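# Straighten the bolted strap flat, red face up

## Task

Starting at the strap's bolted end, get the whole strap lying flat and straight along that end's line, with its red face upward over its entire length.

## Robot and tools

Robot: two xArm-type six-joint arms, left_arm and right_arm, each ending in a sixteen-motor, four-digit hand (index, middle, ring, thumb). right_arm has a right hand; left_arm has the mirrored left hand. Hard plastic, rubber caps on the last 0.03 m of each digit. A fixed mast on the palm side of the wrist can strike things.

Frames. Scene frame: origin at table-top height midway between the nominal bases, +z up, +x out across the table, left_arm toward +y (image left/right need not match). Actual bases: left_arm at (-0.049, +0.373, +0.042) m, right_arm at (-0.041, -0.490, +0.042) m, both nearly unrotated. Every hand pose, velocity, target and offset for an arm is in that arm's own base frame; fixed cameras and the table use the scene frame. Hand-point axes (right hand): +z along straight fingers toward the tips, +y out of the palm face, +x across the palm away from the thumb (on the left hand +x points toward the thumb). The hand point sits just past the index/middle knuckles; straight fingertips end about 0.139 m beyond the knuckle hinges, which are at z = -0.017 m.

The 48-number row, one list covering both arms, every value in [-1, 1]: left_arm dx, dy, dz, rx, ry, rz; then 16 left hand motor goals; left current_limit, speed; then the same 24 for right_arm. Motor order: index_mcp, index_abd, index_pip, index_dip, middle_mcp, middle_abd, middle_pip, middle_dip, ring_mcp, ring_abd, ring_pip, ring_dip, thumb_cmc, thumb_axl, thumb_mcp, thumb_ipl. The same order is used in hand_goal, hand_measured, hand_current_ma and hand_state.

Pose numbers are offsets, not poses: a displacement from that arm's Hand target as it stood when the action (or move) began, along that arm's base axes. 1.0 equals 0.6 m for dx, dy, dz and 180 degrees for rx, ry, rz, which form one rotation vector turned about the Hand target's position. Each row of an action counts from the same start, so repeating an offset in a new call moves further. Six zeros re-request the current Hand target.

Hand numbers are absolute hinge goals scaled between each hinge's stops. Toward -1 bends: _mcp flexes at the knuckle (straight at +0.75), _pip (straight +0.58), _dip (straight +0.70); _abd swings sideways away from the thumb (straight 0.00); thumb_cmc brings the thumb in front of the palm (flat beside it at +0.71); thumb_axl rolls it (straight +0.68); thumb_mcp (+0.23) and thumb_ipl (+0.17) bend it. A zero is a real goal; to keep a hand unchanged, echo its hand_goal, hand_current_limit and hand_speed. current_limit maps -1..+1 to 0..550 mA per motor (minimum 11 mA; starts at +0.4). speed maps to (speed+1)/2 of 8.5 rad/s (starts at -0.6). Settings persist. A finger squeezes only when its goal lies past the object's surface.

Tools:
- execute_actions(actions, cameras): actions is a list of actions; each is up to 15 rows at 1/30 s apiece, a short action repeating its final row. Images come only for an empty actions list or when cameras names them.
- move(target, speed, blend, blocking, cameras): straight-line path to one 48-number row or a list of up to 15 rows, all offsets counted from the same starting Hand targets. speed in m/s, 0.002 to 1 (default 0.25; rotation up to twice that in rad/s); blend in metres for corner rounding, 0 means stop at each. Total capped at 10 s. No obstacle avoidance; avoid paths near an arm's own base. The result adds a move: line such as done, off_target, moving, held or fault, plus limits (paced = pose clipped, held = steps withheld).
- wait(seconds 0-10), stop() to brake a running move, zoom_image(camera, region [x0,y0,x1,y1] px, max 504x504) on the newest image, clear_fault(arm) after a reported torque fault, read_manual (licences only), finished_scene to end irreversibly.

Results: end_effector_position (m), end_effector_quat_wxyz, velocities, Joint positions and torques, Hand target (the last commanded pose after clipping, the base for the next offsets), and hand readings; hand_state reads moving, goal, blocked or overload. Each step the command is clipped to within 70 mm and 16 degrees of the measured pose, so a big offset may take several actions; if the hand settles short, send the remaining gap as an offset.

Cameras: cam_high, cam_low, cam_strap (overhead, looking down at the strap), cam_left_wrist, cam_right_wrist, all 672x504.

Avoid: dropping or pushing anything off the table; striking the table, bolt or other fixed objects hard; arms or hands touching or gripping each other (the clearance check does not cover fingers); pressing into contact for long. Contact torque over a joint's limit (waist/shoulder 54, elbow 45, forearm roll 24.3, wrist pitch 14.5, wrist roll 16 N m) or a joint held at its torque limit causes a TORQUE FAULT that stops the arm until clear_fault. Hand motors drawing 495 mA or more for 5 s shut down for 10 s. Long loads or stretched arms heat motors; MOTOR HOT warns, and 80 °C brakes the arm for 30-60 s. Release the strap only when it is at rest, and verify it stays flat and red-side-up without the robot before finishing.

Each tool is called by a JSON object that holds its "fn" and its "kwargs", one argument or row to a line.

## Session

{"fn": "execute_actions", "kwargs": {
  "actions": []
}}

Scene clock: 0.00 s.
left_arm: end_effector_position=(+0.8375, -0.4586, +0.2316) hand_goal=(+0.754, +0.000, +0.576, +0.696, +0.754, +0.000, +0.576, +0.696, +0.754, +0.000, +0.576, +0.696, +0.714, +0.678, +0.226, +0.168) hand_measured=(+0.754, +0.000, +0.576, +0.696, +0.754, +0.000, +0.576, +0.696, +0.754, +0.000, +0.576, +0.696, +0.714, +0.678, +0.226, +0.168) hand_current_ma=(+0, +0, +0, +0, +0, +0, +0, +0, +0, +0, +0, +0, +0, +0, +0, +0) hand_state=(goal, goal, goal, goal, goal, goal, goal, goal, goal, goal, goal, goal, goal, goal, goal, goal) hand_current_limit=0.40 hand_speed=-0.60 end_effector_quat_wxyz=(+0.566, +0.696, +0.432, +0.088) | right_arm: end_effector_position=(+0.5929, -0.4268, +0.1690) hand_goal=(+0.754, +0.000, +0.576, +0.696, +0.754, +0.000, +0.576, +0.696, +0.754, +0.000, +0.576, +0.696, +0.714, +0.678, +0.226, +0.168) hand_measured=(+0.754, +0.000, +0.576, +0.696, +0.754, +0.000, +0.576, +0.696, +0.754, +0.000, +0.576, +0.696, +0.714, +0.678, +0.226, +0.168) hand_current_ma=(+0, +0, +0, +0, +0, +0, +0, +0, +0, +0, +0, +0, +0, +0, +0, +0) hand_state=(goal, goal, goal, goal, goal, goal, goal, goal, goal, goal, goal, goal, goal, goal, goal, goal) hand_current_limit=0.40 hand_speed=-0.60 end_effector_quat_wxyz=(+0.248, -0.516, +0.677, -0.462)
Joint positions: left_arm=[-0.459 -1.177 -1.763 0.605 0.701 0.828] | right_arm=[-0.693 -0.711 -1.176 2.75 -0.663 1.606]
Joint velocities: within noise
Joint torques (N m): no reading
Hand target: left_arm +0.8375, -0.4586, +0.2316; +0.566, +0.696, +0.432, +0.088 | right_arm +0.5929, -0.4268, +0.1690; +0.248, -0.516, +0.677, -0.462

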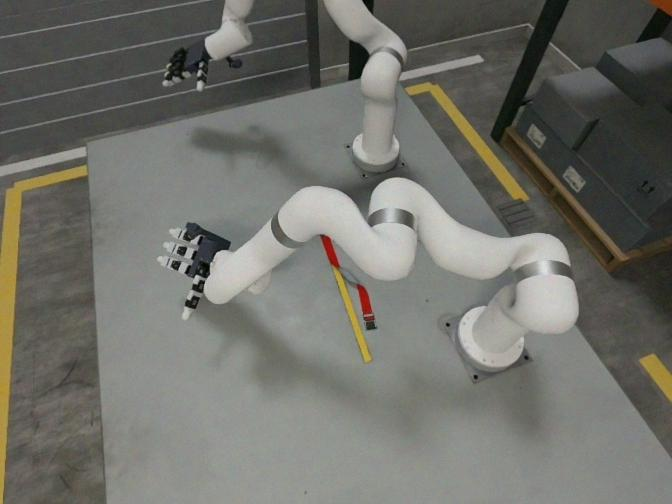

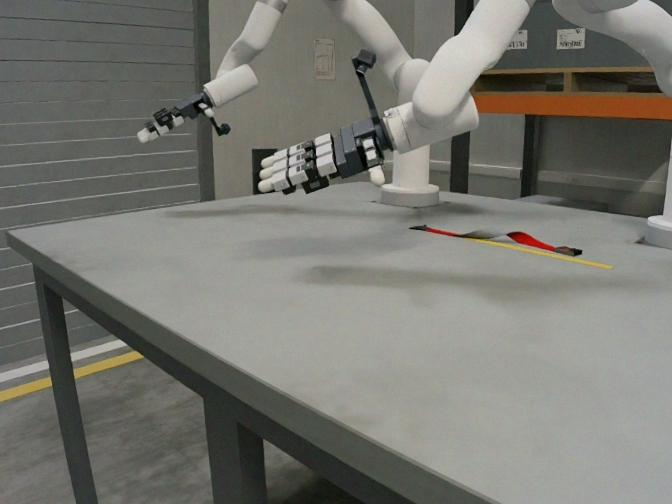

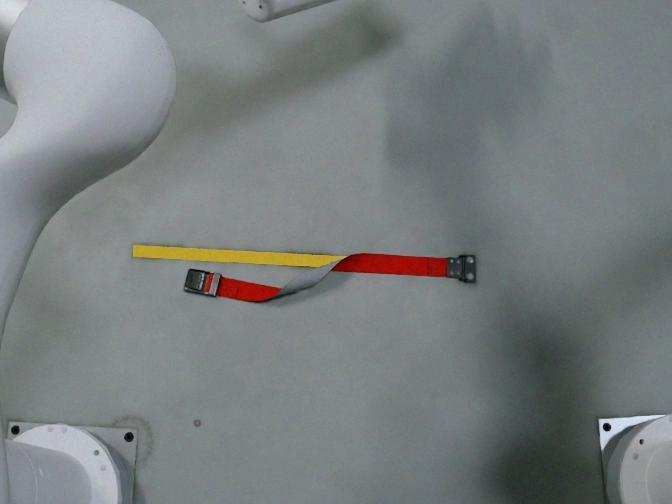

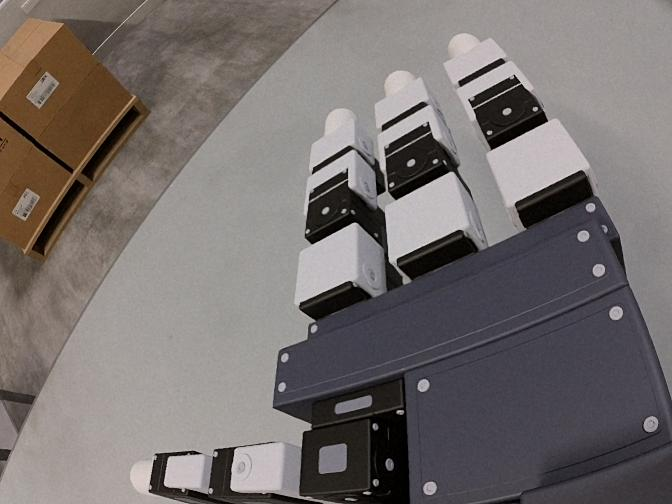

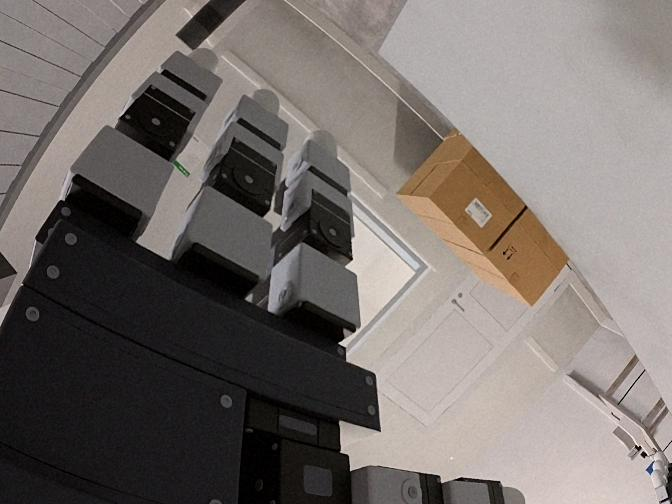

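{"fn": "zoom_image", "kwargs": {
  "camera": "cam_strap",
  "region": [120, 200, 320, 350]
}}

{"fn": "zoom_image", "kwargs": {
  "camera": "cam_strap",
  "region": [290, 200, 490, 350]
}}

{"fn": "zoom_image", "kwargs": {
  "camera": "cam_low",
  "region": [400, 200, 620, 290]
}}

Scaled by 2.520 from the camera's 672x504 image, which has a finer 960x720 frame.

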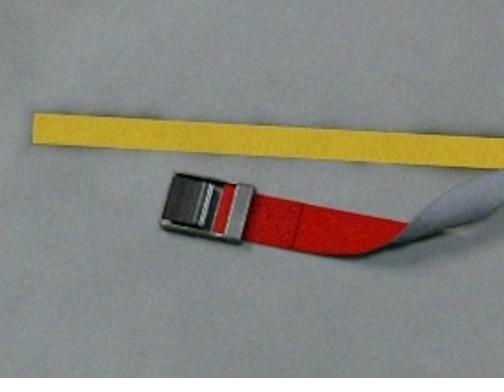

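Scaled by 2.520 from the camera's 672x504 image, which has a finer 960x720 frame.

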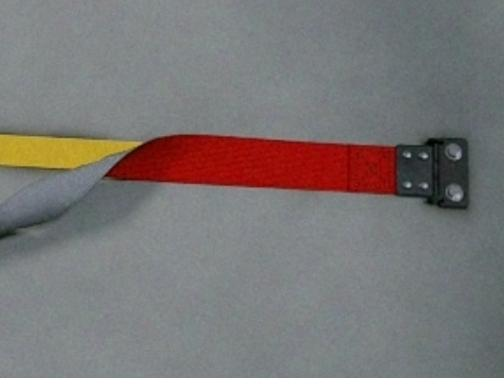

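Scaled by 2.291 from the camera's 672x504 image, which has a finer 960x720 frame.

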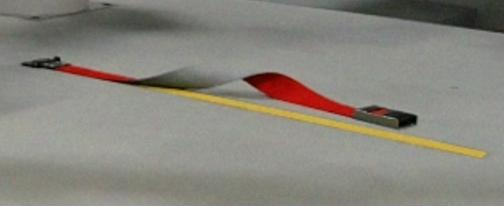

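{"fn": "zoom_image", "kwargs": {
  "camera": "cam_strap",
  "region": [310, 240, 380, 290]
}}

{"fn": "zoom_image", "kwargs": {
  "camera": "cam_strap",
  "region": [250, 260, 320, 310]
}}

{"fn": "zoom_image", "kwargs": {
  "camera": "cam_low",
  "region": [440, 215, 530, 260]
}}

{"fn": "zoom_image", "kwargs": {
  "camera": "cam_low",
  "region": [500, 225, 590, 270]
}}

{"fn": "zoom_image", "kwargs": {
  "camera": "cam_high",
  "region": [300, 220, 400, 370]
}}

Scaled by 7.200 from the camera's 672x504 image, which has a finer 960x720 frame.

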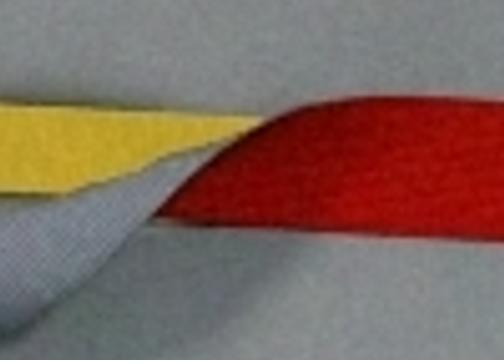

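Scaled by 7.200 from the camera's 672x504 image, which has a finer 960x720 frame.

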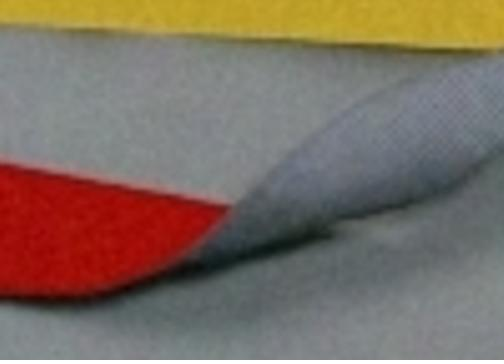

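Scaled by 5.600 from the camera's 672x504 image, which has a finer 960x720 frame.

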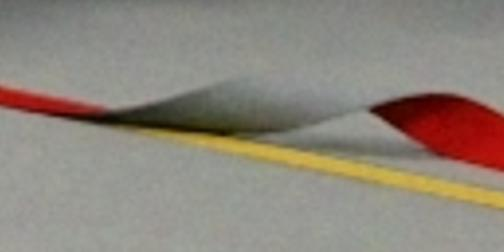

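Scaled by 5.600 from the camera's 672x504 image, which has a finer 960x720 frame.

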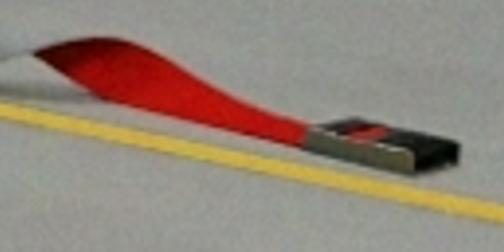

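Scaled by 3.360 from the camera's 672x504 image, which has a finer 960x720 frame.

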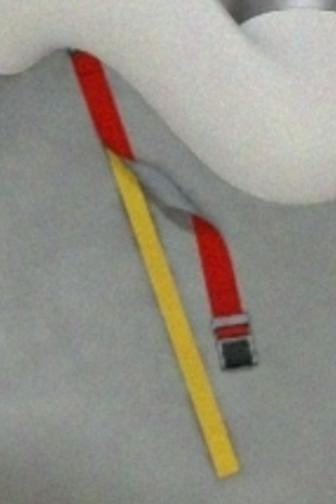

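{"fn": "move", "kwargs": {
  "target": [
    [-0.835,0.518,0.02,0.1694,-0.0689,-0.3331,0.754,0.2,0.576,0.696,0.754,-0.2,0.576,0.696,0.754,0,-0.884,-0.753,-0.572,0.678,-0.28,-0.318,0.4,-0.6,0,0,0,0,0,0,0.754,0,0.576,0.696,0.754,0,0.576,0.696,0.754,0,0.576,0.696,0.714,0.678,0.226,0.168,0.4,-0.6]
  ],
  "speed": 0.3,
  "cameras": ["cam_high","cam_low","cam_strap","cam_left_wrist"]
}}

Scene clock: 473.37 s.
left_arm: end_effector_position=(+0.3366, -0.1477, +0.2434) hand_goal=(+0.754, +0.200, +0.576, +0.696, +0.754, -0.200, +0.576, +0.696, +0.754, +0.000, -0.884, -0.752, -0.572, +0.678, -0.280, -0.318) hand_measured=(+0.760, +0.198, +0.576, +0.696, +0.760, -0.196, +0.576, +0.696, +0.760, +0.000, -0.880, -0.750, -0.570, +0.678, -0.282, -0.316) hand_current_ma=(+29, -9, +3, +0, +28, +16, +3, +0, +32, +0, +20, +13, +12, +3, -13, +8) hand_state=(goal, goal, goal, goal, goal, goal, goal, goal, goal, goal, goal, goal, goal, goal, goal, goal) hand_current_limit=0.40 hand_speed=-0.60 end_effector_quat_wxyz=(+0.381, +0.922, -0.065, -0.026) | right_arm: end_effector_position=(+0.5929, -0.4268, +0.1690) hand_goal=(+0.754, +0.000, +0.576, +0.696, +0.754, +0.000, +0.576, +0.696, +0.754, +0.000, +0.576, +0.696, +0.714, +0.678, +0.226, +0.168) hand_measured=(+0.746, +0.000, +0.576, +0.696, +0.746, +0.000, +0.576, +0.696, +0.748, +0.000, +0.576, +0.696, +0.708, +0.678, +0.226, +0.168) hand_current_ma=(-8, +0, +0, +0, -9, +0, +0, +0, -6, +0, +0, +0, -4, +0, +0, +0) hand_state=(goal, goal, goal, goal, goal, goal, goal, goal, goal, goal, goal, goal, goal, goal, goal, goal) hand_current_limit=0.40 hand_speed=-0.60 end_effector_quat_wxyz=(+0.248, -0.516, +0.677, -0.462)
Joint positions: left_arm=[0.197 -0.336 -0.513 2.059 0.855 1.351] | right_arm=[-0.693 -0.711 -1.176 2.75 -0.663 1.606]
Joint torques (N m): left_arm=[3.93 52.97 -5.69 2.66 4.9 -1.29] | right_arm=[0.01 53.5 -20.29 0.1 -1.95 0.04]
Hand target: left_arm +0.3365, -0.1478, +0.2436; +0.381, +0.922, -0.065, -0.027 | right_arm +0.5929, -0.4268, +0.1690; +0.248, -0.516, +0.677, -0.462
Off the commanded pose: left_arm 0.000 m, 0 deg | right_arm 0.000 m, 0 deg.
move: done
camera_calibration:
cam_left_wrist: T_world_to_cam=[[-0.718417, 0.532495, -0.447578, 0.396948], [0.533112, 0.834801, 0.137473, -0.133975], [0.446843, -0.139846, -0.883615, 0.17299], [0, 0, 0, 1]] pos_world=[0.279298, -0.0753386, 0.34894]
Images, in order (width x height): cam_high 672x504, cam_low 672x504, cam_strap 672x504, cam_left_wrist 672x504.

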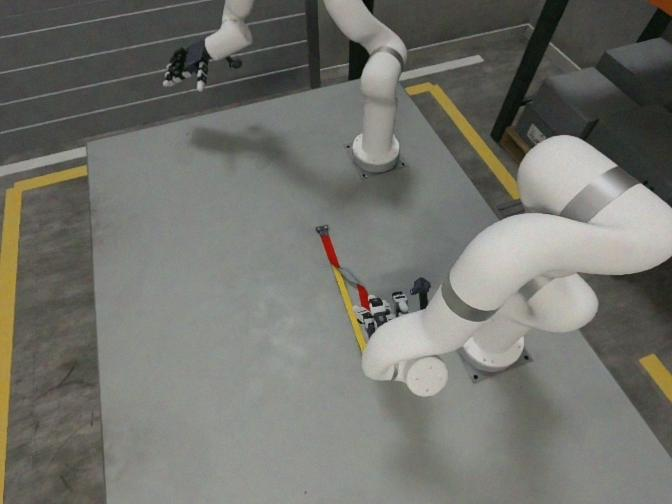

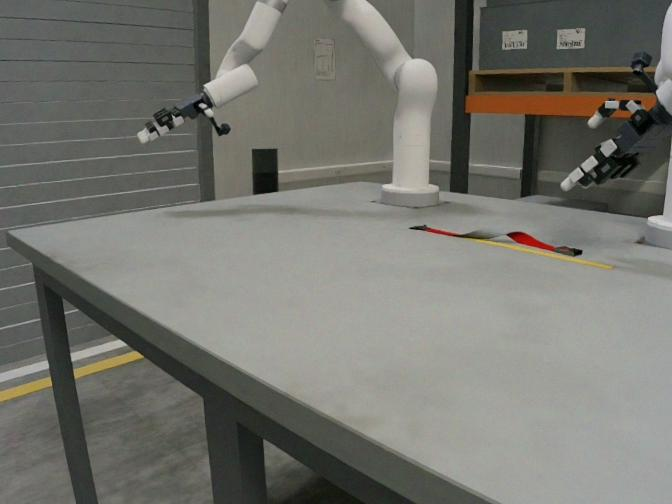

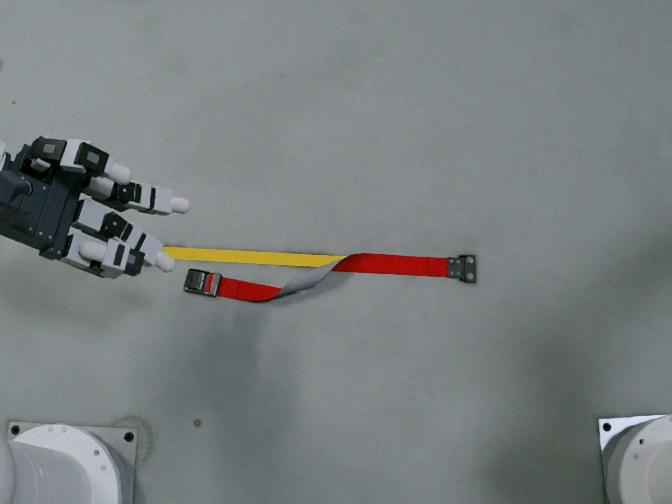

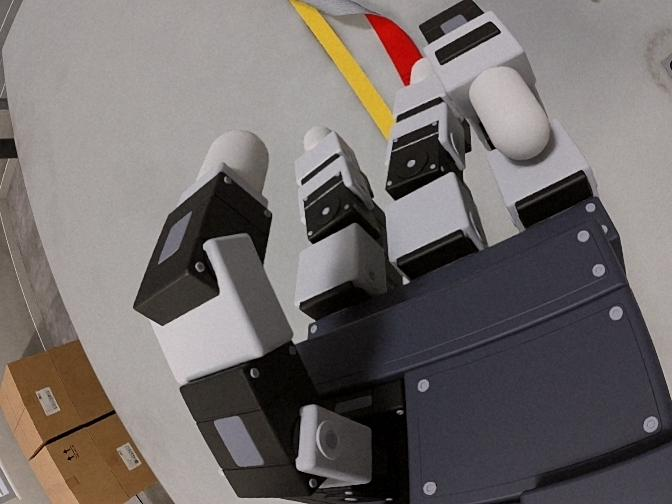

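{"fn": "move", "kwargs": {
  "target": [
    [-0.0293,-0.0111,-0.175,0,0,0,0.754,0.2,0.576,0.696,0.754,-0.2,0.576,0.696,0.754,0,-0.884,-0.753,-0.572,0.678,-0.28,-0.318,0.4,-0.6,0,0,0,0,0,0,0.754,0,0.576,0.696,0.754,0,0.576,0.696,0.754,0,0.576,0.696,0.714,0.678,0.226,0.168,0.4,-0.6]
  ],
  "speed": 0.15,
  "cameras": ["cam_strap","cam_low","cam_left_wrist"]
}}

{"fn": "zoom_image", "kwargs": {
  "camera": "cam_strap",
  "region": [130, 200, 270, 330]
}}

{"fn": "zoom_image", "kwargs": {
  "camera": "cam_low",
  "region": [490, 170, 640, 290]
}}

Scene clock: 493.50 s.
left_arm: end_effector_position=(+0.3189, -0.1544, +0.1384) hand_goal=(+0.754, +0.200, +0.576, +0.696, +0.754, -0.200, +0.576, +0.696, +0.754, +0.000, -0.884, -0.752, -0.572, +0.678, -0.280, -0.318) hand_measured=(+0.760, +0.198, +0.576, +0.696, +0.760, -0.196, +0.576, +0.696, +0.760, +0.000, -0.880, -0.750, -0.570, +0.678, -0.282, -0.316) hand_current_ma=(+29, -9, +3, +0, +28, +16, +3, +0, +32, +0, +20, +13, +12, +3, -14, +8) hand_state=(goal, goal, goal, goal, goal, goal, goal, goal, goal, goal, goal, goal, goal, goal, goal, goal) hand_current_limit=0.40 hand_speed=-0.60 end_effector_quat_wxyz=(+0.381, +0.922, -0.065, -0.027) | right_arm: end_effector_position=(+0.5929, -0.4268, +0.1690) hand_goal=(+0.754, +0.000, +0.576, +0.696, +0.754, +0.000, +0.576, +0.696, +0.754, +0.000, +0.576, +0.696, +0.714, +0.678, +0.226, +0.168) hand_measured=(+0.746, +0.000, +0.576, +0.696, +0.746, +0.000, +0.576, +0.696, +0.748, +0.000, +0.576, +0.696, +0.708, +0.678, +0.226, +0.168) hand_current_ma=(-8, +0, +0, +0, -9, +0, +0, +0, -6, +0, +0, +0, -4, +0, +0, +0) hand_state=(goal, goal, goal, goal, goal, goal, goal, goal, goal, goal, goal, goal, goal, goal, goal, goal) hand_current_limit=0.40 hand_speed=-0.60 end_effector_quat_wxyz=(+0.248, -0.516, +0.677, -0.462)
Joint positions: left_arm=[0.188 -0.647 -0.526 1.778 0.752 1.74] | right_arm=[-0.693 -0.711 -1.176 2.75 -0.663 1.606]
Joint torques (N m): left_arm=[-11.81 19.68 -19.89 -2.74 5.02 1.38] | right_arm=[-0.1 53.84 -19.98 0.17 -1.98 0.08]
Hand target: left_arm +0.3189, -0.1545, +0.1386; +0.381, +0.922, -0.065, -0.027 | right_arm +0.5929, -0.4268, +0.1690; +0.248, -0.516, +0.677, -0.462
Off the commanded pose: left_arm 0.000 m, 0 deg | right_arm 0.000 m, 0 deg.
move: done
camera_calibration:
cam_left_wrist: T_world_to_cam=[[-0.718398, 0.532684, -0.447383, 0.340786], [0.533306, 0.83468, 0.137455, -0.104704], [0.446642, -0.139845, -0.883716, 0.0872302], [0, 0, 0, 1]] pos_world=[0.261699, -0.0819379, 0.243941]
Images, in order (width x height): cam_low 672x504, cam_strap 672x504, cam_left_wrist 672x504.

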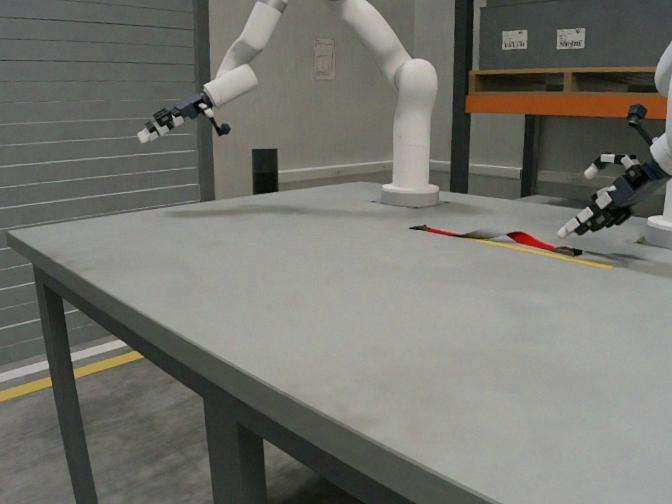

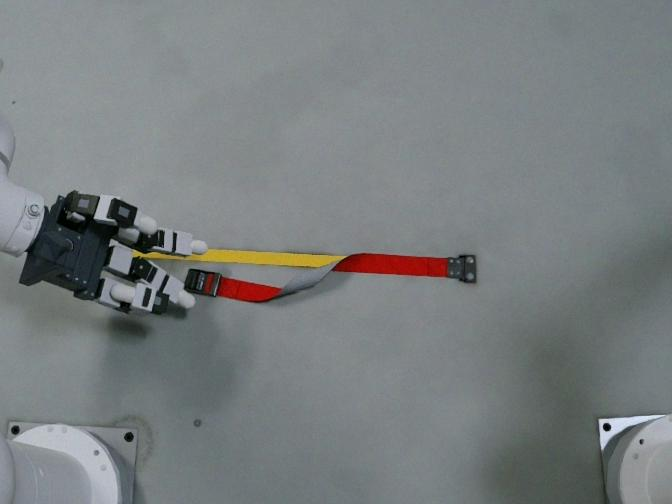

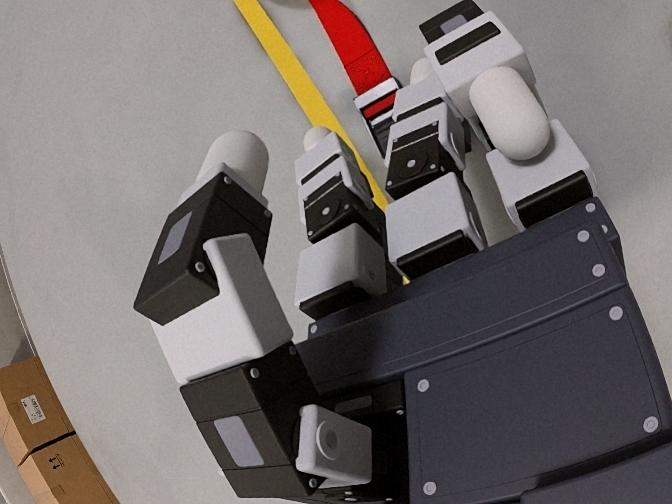

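Scaled by 3.600 from the camera's 672x504 image, which has a finer 960x720 frame.

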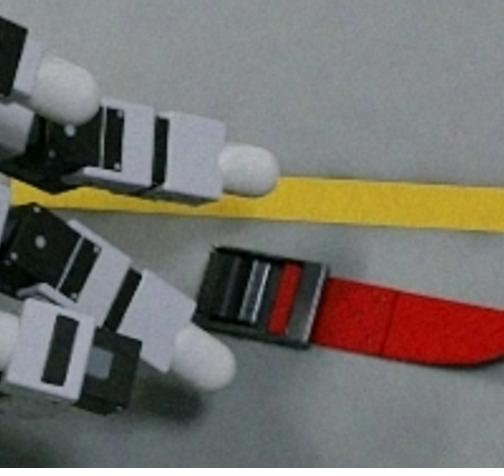

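Scaled by 3.360 from the camera's 672x504 image, which has a finer 960x720 frame.

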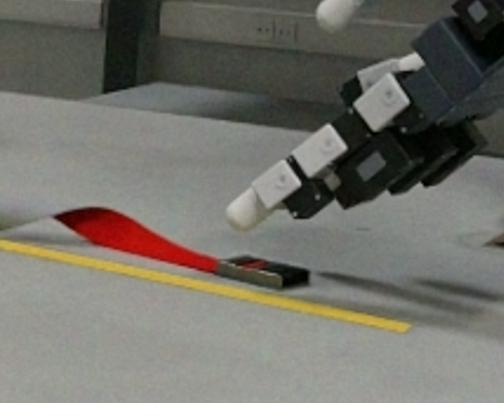

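{"fn": "move", "kwargs": {
  "target": [
    [0,0,-0.0567,0,0,0,0.754,0.2,0.576,0.696,0.754,-0.2,0.576,0.696,0.754,0,-0.884,-0.753,-0.572,0.678,-0.28,-0.318,0.4,-0.6,0,0,0,0,0,0,0.754,0,0.576,0.696,0.754,0,0.576,0.696,0.754,0,0.576,0.696,0.714,0.678,0.226,0.168,0.4,-0.6]
  ],
  "speed": 0.06,
  "cameras": ["cam_strap","cam_low","cam_left_wrist"]
}}

{"fn": "zoom_image", "kwargs": {
  "camera": "cam_strap",
  "region": [130, 200, 270, 330]
}}

{"fn": "zoom_image", "kwargs": {
  "camera": "cam_low",
  "region": [530, 200, 620, 280]
}}

Scene clock: 522.63 s.
left_arm: end_effector_position=(+0.3189, -0.1545, +0.1046) hand_goal=(+0.754, +0.200, +0.576, +0.696, +0.754, -0.200, +0.576, +0.696, +0.754, +0.000, -0.884, -0.752, -0.572, +0.678, -0.280, -0.318) hand_measured=(+0.760, +0.198, +0.576, +0.696, +0.760, -0.196, +0.576, +0.696, +0.760, +0.000, -0.880, -0.750, -0.570, +0.678, -0.282, -0.316) hand_current_ma=(+29, -9, +3, +0, +28, +16, +3, +0, +32, +0, +20, +13, +12, +3, -14, +8) hand_state=(goal, goal, goal, goal, goal, goal, goal, goal, goal, goal, goal, goal, goal, goal, goal, goal) hand_current_limit=0.40 hand_speed=-0.60 end_effector_quat_wxyz=(+0.381, +0.922, -0.065, -0.027) | right_arm: end_effector_position=(+0.5929, -0.4268, +0.1690) hand_goal=(+0.754, +0.000, +0.576, +0.696, +0.754, +0.000, +0.576, +0.696, +0.754, +0.000, +0.576, +0.696, +0.714, +0.678, +0.226, +0.168) hand_measured=(+0.746, +0.000, +0.576, +0.696, +0.746, +0.000, +0.576, +0.696, +0.748, +0.000, +0.576, +0.696, +0.708, +0.678, +0.226, +0.168) hand_current_ma=(-8, +0, +0, +0, -9, +0, +0, +0, -6, +0, +0, +0, -4, +0, +0, +0) hand_state=(goal, goal, goal, goal, goal, goal, goal, goal, goal, goal, goal, goal, goal, goal, goal, goal) hand_current_limit=0.40 hand_speed=-0.60 end_effector_quat_wxyz=(+0.248, -0.516, +0.677, -0.462)
Joint positions: left_arm=[0.188 -0.758 -0.563 1.699 0.74 1.848] | right_arm=[-0.693 -0.711 -1.176 2.75 -0.663 1.606]
Joint torques (N m): left_arm=[-8.43 22.62 -18.48 -3.24 -1.31 1.59] | right_arm=[-0.2 54 -20 0.22 -1.94 0.08]
Hand target: left_arm +0.3189, -0.1545, +0.1045; +0.381, +0.922, -0.065, -0.027 | right_arm +0.5929, -0.4268, +0.1690; +0.248, -0.516, +0.677, -0.462
Off the commanded pose: left_arm 0.000 m, 0 deg | right_arm 0.000 m, 0 deg.
move: done
camera_calibration:
cam_left_wrist: T_world_to_cam=[[-0.718403, 0.532367, -0.447752, 0.325672], [0.533296, 0.834781, 0.136881, -0.0999135], [0.446646, -0.140448, -0.883619, 0.057201], [0, 0, 0, 1]] pos_world=[0.261698, -0.0819373, 0.21004]
Images, in order (width x height): cam_low 672x504, cam_strap 672x504, cam_left_wrist 672x504.

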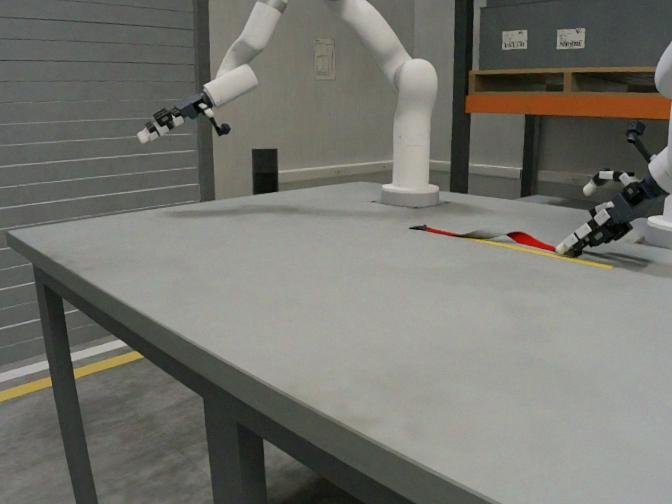

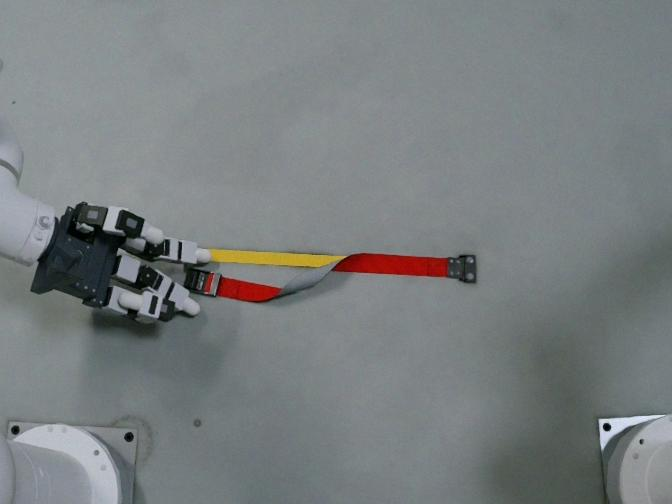

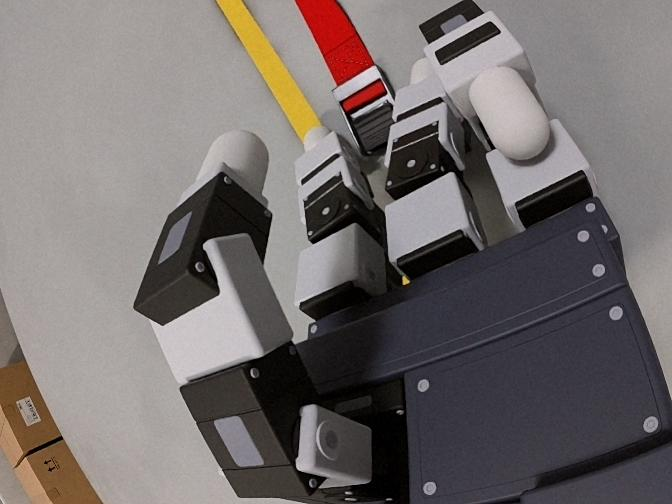

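Scaled by 3.600 from the camera's 672x504 image, which has a finer 960x720 frame.

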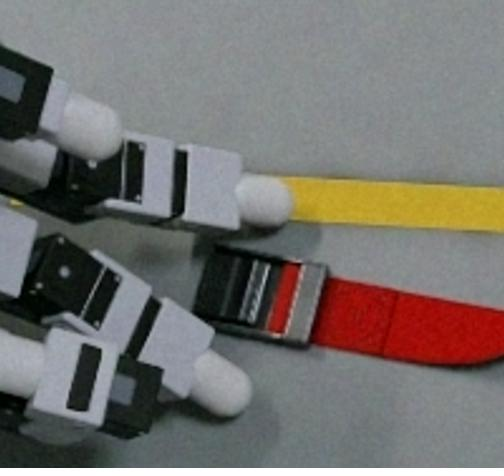

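Scaled by 5.600 from the camera's 672x504 image, which has a finer 960x720 frame.

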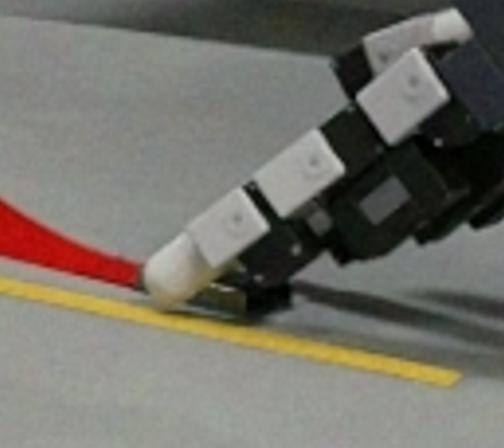

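{"fn": "move", "kwargs": {
  "target": [
    [0,0,-0.0033,0,0,0,0.754,0.2,0.576,0.696,0.754,-0.2,0.576,0.696,0.754,0,-0.884,-0.753,-0.572,0.678,-0.28,-0.318,0.6,-0.9,0,0,0,0,0,0,0.754,0,0.576,0.696,0.754,0,0.576,0.696,0.754,0,0.576,0.696,0.714,0.678,0.226,0.168,0.4,-0.6],
    [0,0,-0.0033,0,0,0,0.754,-0.12,0.576,0.696,0.754,0.12,0.576,0.696,0.754,0,-0.884,-0.753,-0.572,0.678,-0.28,-0.318,0.6,-0.9,0,0,0,0,0,0,0.754,0,0.576,0.696,0.754,0,0.576,0.696,0.754,0,0.576,0.696,0.714,0.678,0.226,0.168,0.4,-0.6]
  ],
  "speed": 0.05,
  "cameras": ["cam_strap","cam_low","cam_left_wrist"]
}}

{"fn": "zoom_image", "kwargs": {
  "camera": "cam_strap",
  "region": [130, 200, 270, 330]
}}

Scene clock: 537.37 s.
left_arm: end_effector_position=(+0.3189, -0.1545, +0.1026) hand_goal=(+0.754, -0.120, +0.576, +0.696, +0.754, +0.120, +0.576, +0.696, +0.754, +0.000, -0.884, -0.752, -0.572, +0.678, -0.280, -0.318) hand_measured=(+0.760, +0.046, +0.576, +0.696, +0.760, -0.046, +0.576, +0.696, +0.760, +0.000, -0.880, -0.750, -0.570, +0.678, -0.282, -0.316) hand_current_ma=(+29, +440, +3, +0, +28, -440, +3, +0, +32, +0, +20, +13, +12, +3, -14, +8) hand_state=(goal, moving, goal, goal, goal, moving, goal, goal, goal, goal, goal, goal, goal, goal, goal, goal) hand_current_limit=0.60 hand_speed=-0.90 end_effector_quat_wxyz=(+0.381, +0.922, -0.065, -0.027) | right_arm: end_effector_position=(+0.5929, -0.4268, +0.1690) hand_goal=(+0.754, +0.000, +0.576, +0.696, +0.754, +0.000, +0.576, +0.696, +0.754, +0.000, +0.576, +0.696, +0.714, +0.678, +0.226, +0.168) hand_measured=(+0.746, +0.000, +0.576, +0.696, +0.746, +0.000, +0.576, +0.696, +0.748, +0.000, +0.576, +0.696, +0.708, +0.678, +0.226, +0.168) hand_current_ma=(-8, +0, +0, +0, -9, +0, +0, +0, -6, +0, +0, +0, -4, +0, +0, +0) hand_state=(goal, goal, goal, goal, goal, goal, goal, goal, goal, goal, goal, goal, goal, goal, goal, goal) hand_current_limit=0.40 hand_speed=-0.60 end_effector_quat_wxyz=(+0.248, -0.516, +0.677, -0.462)
Joint positions: left_arm=[0.188 -0.765 -0.565 1.694 0.74 1.854] | right_arm=[-0.693 -0.711 -1.176 2.75 -0.663 1.606]
Joint torques (N m): left_arm=[-5.96 20.44 -17.14 -2.54 -1.67 1.55] | right_arm=[-0.67 53.86 -19.62 0.42 -1.99 0.09]
Hand target: left_arm +0.3189, -0.1545, +0.1026; +0.381, +0.922, -0.065, -0.027 | right_arm +0.5929, -0.4268, +0.1690; +0.248, -0.516, +0.677, -0.462
Off the commanded pose: left_arm 0.000 m, 0 deg | right_arm 0.000 m, 0 deg.
move: done
camera_calibration:
cam_left_wrist: T_world_to_cam=[[-0.718469, 0.532263, -0.44777, 0.324789], [0.533206, 0.834847, 0.136825, -0.0995989], [0.446646, -0.140449, -0.883618, 0.0554334], [0, 0, 0, 1]] pos_world=[0.261698, -0.0819376, 0.20804]
Images, in order (width x height): cam_low 672x504, cam_strap 672x504, cam_left_wrist 672x504.

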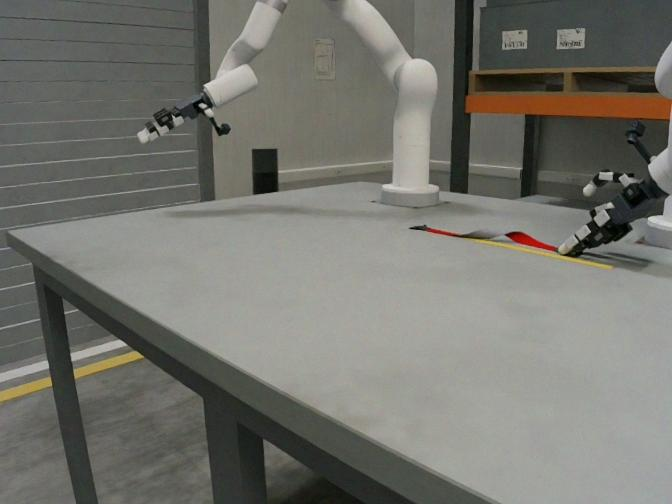

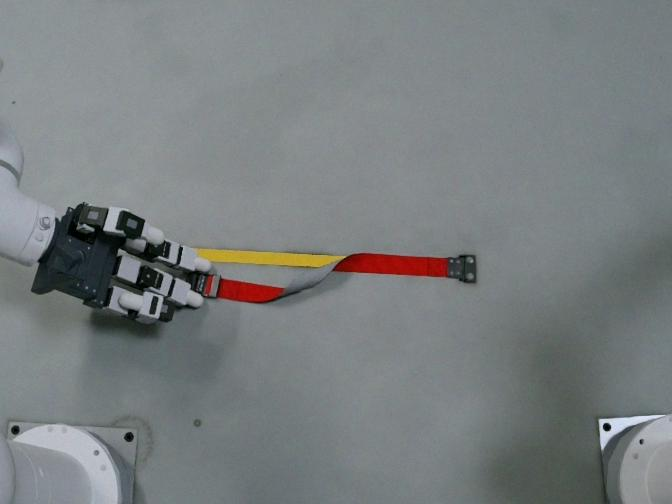

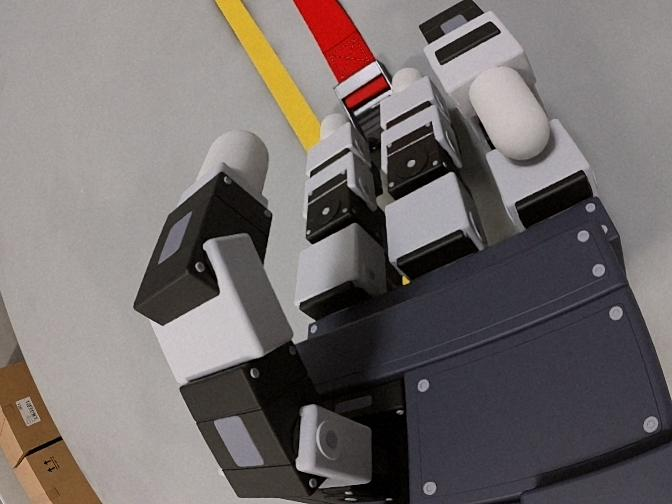

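Scaled by 3.600 from the camera's 672x504 image, which has a finer 960x720 frame.

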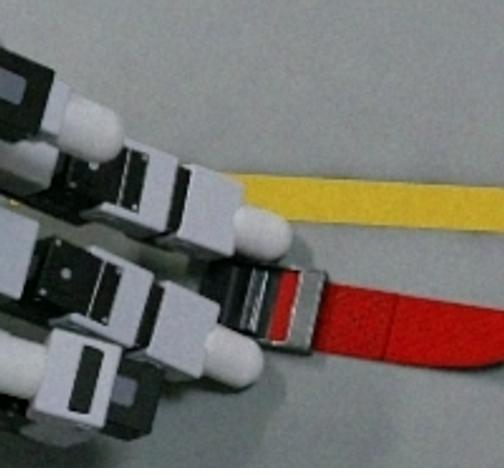

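{"fn": "move", "kwargs": {
  "target": [
    [0.0,-0.02,0.1,0,0,0,0.754,-0.12,0.576,0.696,0.754,0.12,0.576,0.696,0.754,0,-0.884,-0.753,-0.572,0.678,-0.28,-0.318,0.6,-0.9,0,0,0,0,0,0,0.754,0,0.576,0.696,0.754,0,0.576,0.696,0.754,0,0.576,0.696,0.714,0.678,0.226,0.168,0.4,-0.6]
  ],
  "speed": 0.06,
  "cameras": ["cam_strap","cam_low","cam_left_wrist"]
}}

{"fn": "zoom_image", "kwargs": {
  "camera": "cam_strap",
  "region": [130, 180, 410, 330]
}}

{"fn": "zoom_image", "kwargs": {
  "camera": "cam_low",
  "region": [400, 180, 620, 290]
}}

Scene clock: 548.50 s.
left_arm: end_effector_position=(+0.3189, -0.1665, +0.1625) hand_goal=(+0.754, -0.120, +0.576, +0.696, +0.754, +0.120, +0.576, +0.696, +0.754, +0.000, -0.884, -0.752, -0.572, +0.678, -0.280, -0.318) hand_measured=(+0.760, +0.046, +0.576, +0.696, +0.760, -0.046, +0.576, +0.696, +0.760, +0.000, -0.880, -0.750, -0.570, +0.678, -0.282, -0.316) hand_current_ma=(+35, +440, +4, +0, +34, -440, +4, +0, +32, +0, +20, +13, +12, +3, -14, +8) hand_state=(goal, blocked, goal, goal, goal, blocked, goal, goal, goal, goal, goal, goal, goal, goal, goal, goal) hand_current_limit=0.60 hand_speed=-0.90 end_effector_quat_wxyz=(+0.382, +0.922, -0.065, -0.027) | right_arm: end_effector_position=(+0.5929, -0.4268, +0.1690) hand_goal=(+0.754, +0.000, +0.576, +0.696, +0.754, +0.000, +0.576, +0.696, +0.754, +0.000, +0.576, +0.696, +0.714, +0.678, +0.226, +0.168) hand_measured=(+0.746, +0.000, +0.576, +0.696, +0.746, +0.000, +0.576, +0.696, +0.748, +0.000, +0.576, +0.696, +0.708, +0.678, +0.226, +0.168) hand_current_ma=(-8, +0, +0, +0, -9, +0, +0, +0, -6, +0, +0, +0, -4, +0, +0, +0) hand_state=(goal, goal, goal, goal, goal, goal, goal, goal, goal, goal, goal, goal, goal, goal, goal, goal) hand_current_limit=0.40 hand_speed=-0.60 end_effector_quat_wxyz=(+0.248, -0.516, +0.677, -0.462)
Joint positions: left_arm=[0.153 -0.566 -0.5 1.798 0.768 1.664] | right_arm=[-0.693 -0.711 -1.176 2.75 -0.663 1.606]
Joint torques (N m): left_arm=[-12.56 55.67 -0.57 2.41 4.94 -1.22] | right_arm=[-0.22 54.27 -19.41 0.49 -1.98 0.15]
Hand target: left_arm +0.3189, -0.1665, +0.1626; +0.381, +0.922, -0.065, -0.027 | right_arm +0.5929, -0.4268, +0.1690; +0.248, -0.516, +0.677, -0.462
Off the commanded pose: left_arm 0.000 m, 0 deg | right_arm 0.000 m, 0 deg.
move: done
camera_calibration:
cam_left_wrist: T_world_to_cam=[[-0.718493, 0.532225, -0.447777, 0.358047], [0.533174, 0.834871, 0.136804, -0.0977739], [0.446647, -0.14045, -0.883618, 0.106765], [0, 0, 0, 1]] pos_world=[0.261698, -0.0939377, 0.26804]
Images, in order (width x height): cam_low 672x504, cam_strap 672x504, cam_left_wrist 672x504.

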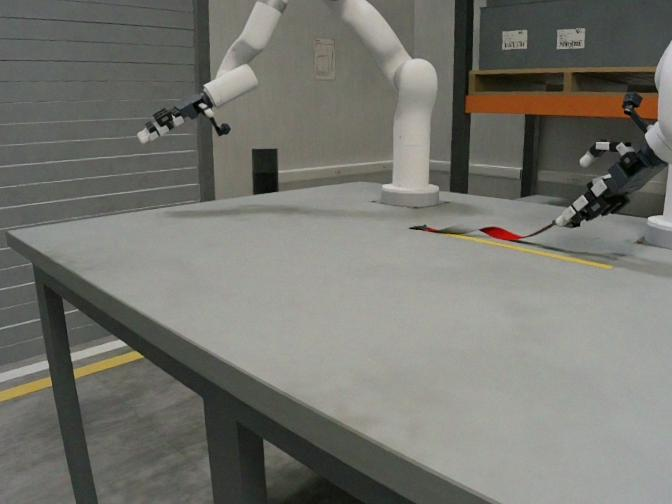

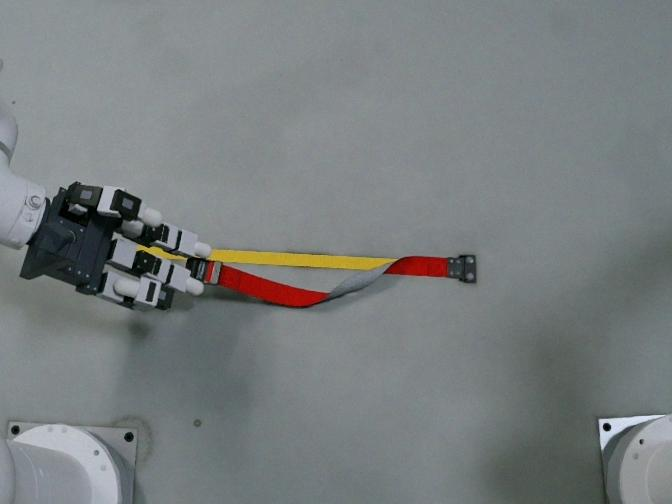

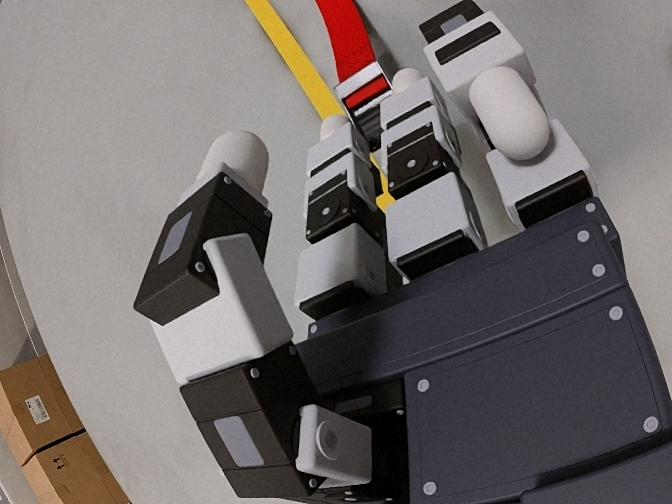

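Scaled by 1.800 from the camera's 672x504 image, which has a finer 960x720 frame.

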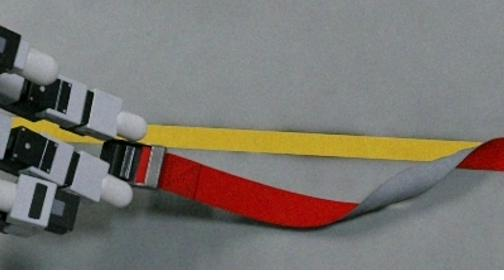

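Scaled by 2.291 from the camera's 672x504 image, which has a finer 960x720 frame.

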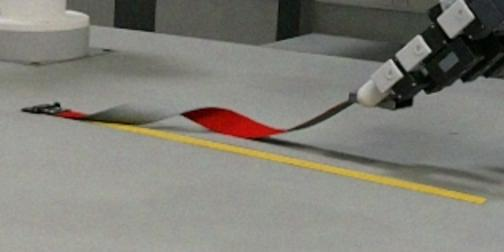

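{"fn": "move", "kwargs": {
  "target": [
    [0.0667,0.0125,0.0787,-0.08307,0.00705,0.0348,0.754,-0.12,0.576,0.696,0.754,0.12,0.576,0.696,0.754,0,-0.884,-0.753,-0.572,0.678,-0.28,-0.318,0.6,-0.9,0,0,0,0,0,0,0.754,0,0.576,0.696,0.754,0,0.576,0.696,0.754,0,0.576,0.696,0.714,0.678,0.226,0.168,0.4,-0.6]
  ],
  "speed": 0.1,
  "cameras": ["cam_strap","cam_low","cam_left_wrist"]
}}

{"fn": "zoom_image", "kwargs": {
  "camera": "cam_strap",
  "region": [130, 180, 490, 330]
}}

{"fn": "zoom_image", "kwargs": {
  "camera": "cam_low",
  "region": [400, 160, 620, 290]
}}

Scene clock: 609.60 s.
left_arm: end_effector_position=(+0.3589, -0.1590, +0.2098) hand_goal=(+0.754, -0.120, +0.576, +0.696, +0.754, +0.120, +0.576, +0.696, +0.754, +0.000, -0.884, -0.752, -0.572, +0.678, -0.280, -0.318) hand_measured=(+0.764, +0.046, +0.578, +0.696, +0.764, -0.046, +0.578, +0.696, +0.760, +0.000, -0.880, -0.750, -0.570, +0.678, -0.282, -0.316) hand_current_ma=(+51, +440, +9, +0, +48, -440, +11, +0, +32, +0, +20, +13, +12, +3, -14, +8) hand_state=(goal, blocked, goal, goal, goal, blocked, goal, goal, goal, goal, goal, goal, goal, goal, goal, goal) hand_current_limit=0.60 hand_speed=-0.90 end_effector_quat_wxyz=(+0.500, +0.866, -0.014, -0.007) | right_arm: end_effector_position=(+0.5929, -0.4268, +0.1690) hand_goal=(+0.754, +0.000, +0.576, +0.696, +0.754, +0.000, +0.576, +0.696, +0.754, +0.000, +0.576, +0.696, +0.714, +0.678, +0.226, +0.168) hand_measured=(+0.746, +0.000, +0.576, +0.696, +0.746, +0.000, +0.576, +0.696, +0.748, +0.000, +0.576, +0.696, +0.708, +0.678, +0.226, +0.168) hand_current_ma=(-8, +0, +0, +0, -9, +0, +0, +0, -6, +0, +0, +0, -4, +0, +0, +0) hand_state=(goal, goal, goal, goal, goal, goal, goal, goal, goal, goal, goal, goal, goal, goal, goal, goal) hand_current_limit=0.40 hand_speed=-0.60 end_effector_quat_wxyz=(+0.248, -0.516, +0.677, -0.462)
Joint positions: left_arm=[0.214 -0.623 -0.562 1.78 1.033 1.641] | right_arm=[-0.693 -0.711 -1.176 2.75 -0.663 1.606]
Joint torques (N m): left_arm=[4.63 19.49 -21.3 -3.24 5.24 -1.19] | right_arm=[-0.19 54 -19.22 0.33 -2.01 0.16]
Hand target: left_arm +0.3590, -0.1590, +0.2098; +0.500, +0.866, -0.014, -0.007 | right_arm +0.5929, -0.4268, +0.1690; +0.248, -0.516, +0.677, -0.462
Off the commanded pose: left_arm 0.000 m, 0 deg | right_arm 0.000 m, 0 deg.
move: done
camera_calibration:
cam_left_wrist: T_world_to_cam=[[-0.77639, 0.319916, -0.543022, 0.410961], [0.438542, 0.89303, -0.100889, -0.0388066], [0.452658, -0.316467, -0.833636, 0.0910788], [0, 0, 0, 1]] pos_world=[0.294857, -0.067994, 0.295172]
Images, in order (width x height): cam_low 672x504, cam_strap 672x504, cam_left_wrist 672x504.

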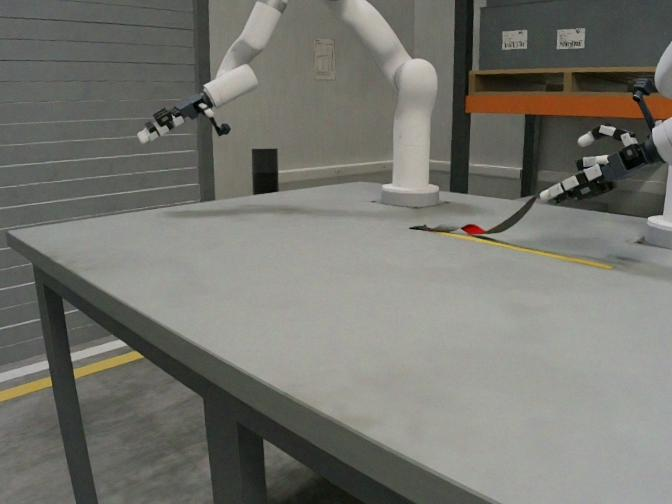

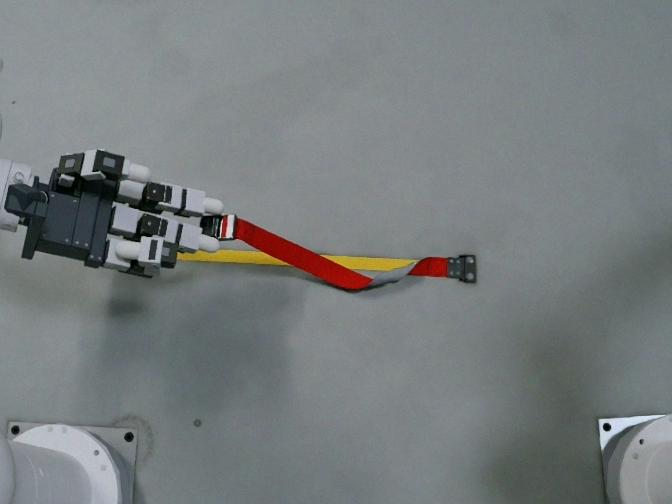

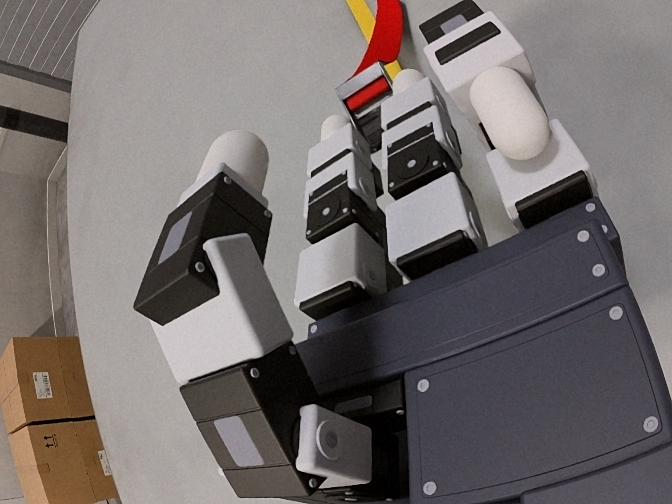

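Scaled by 1.400 from the camera's 672x504 image, which has a finer 960x720 frame.

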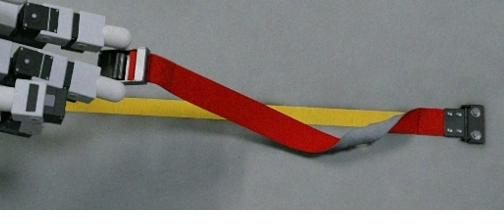

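Scaled by 2.291 from the camera's 672x504 image, which has a finer 960x720 frame.

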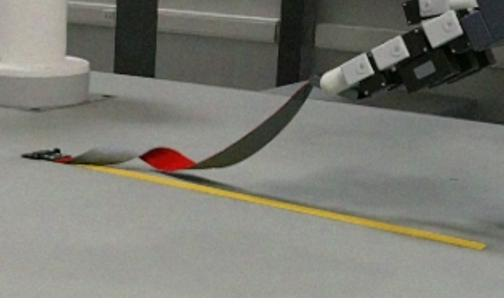

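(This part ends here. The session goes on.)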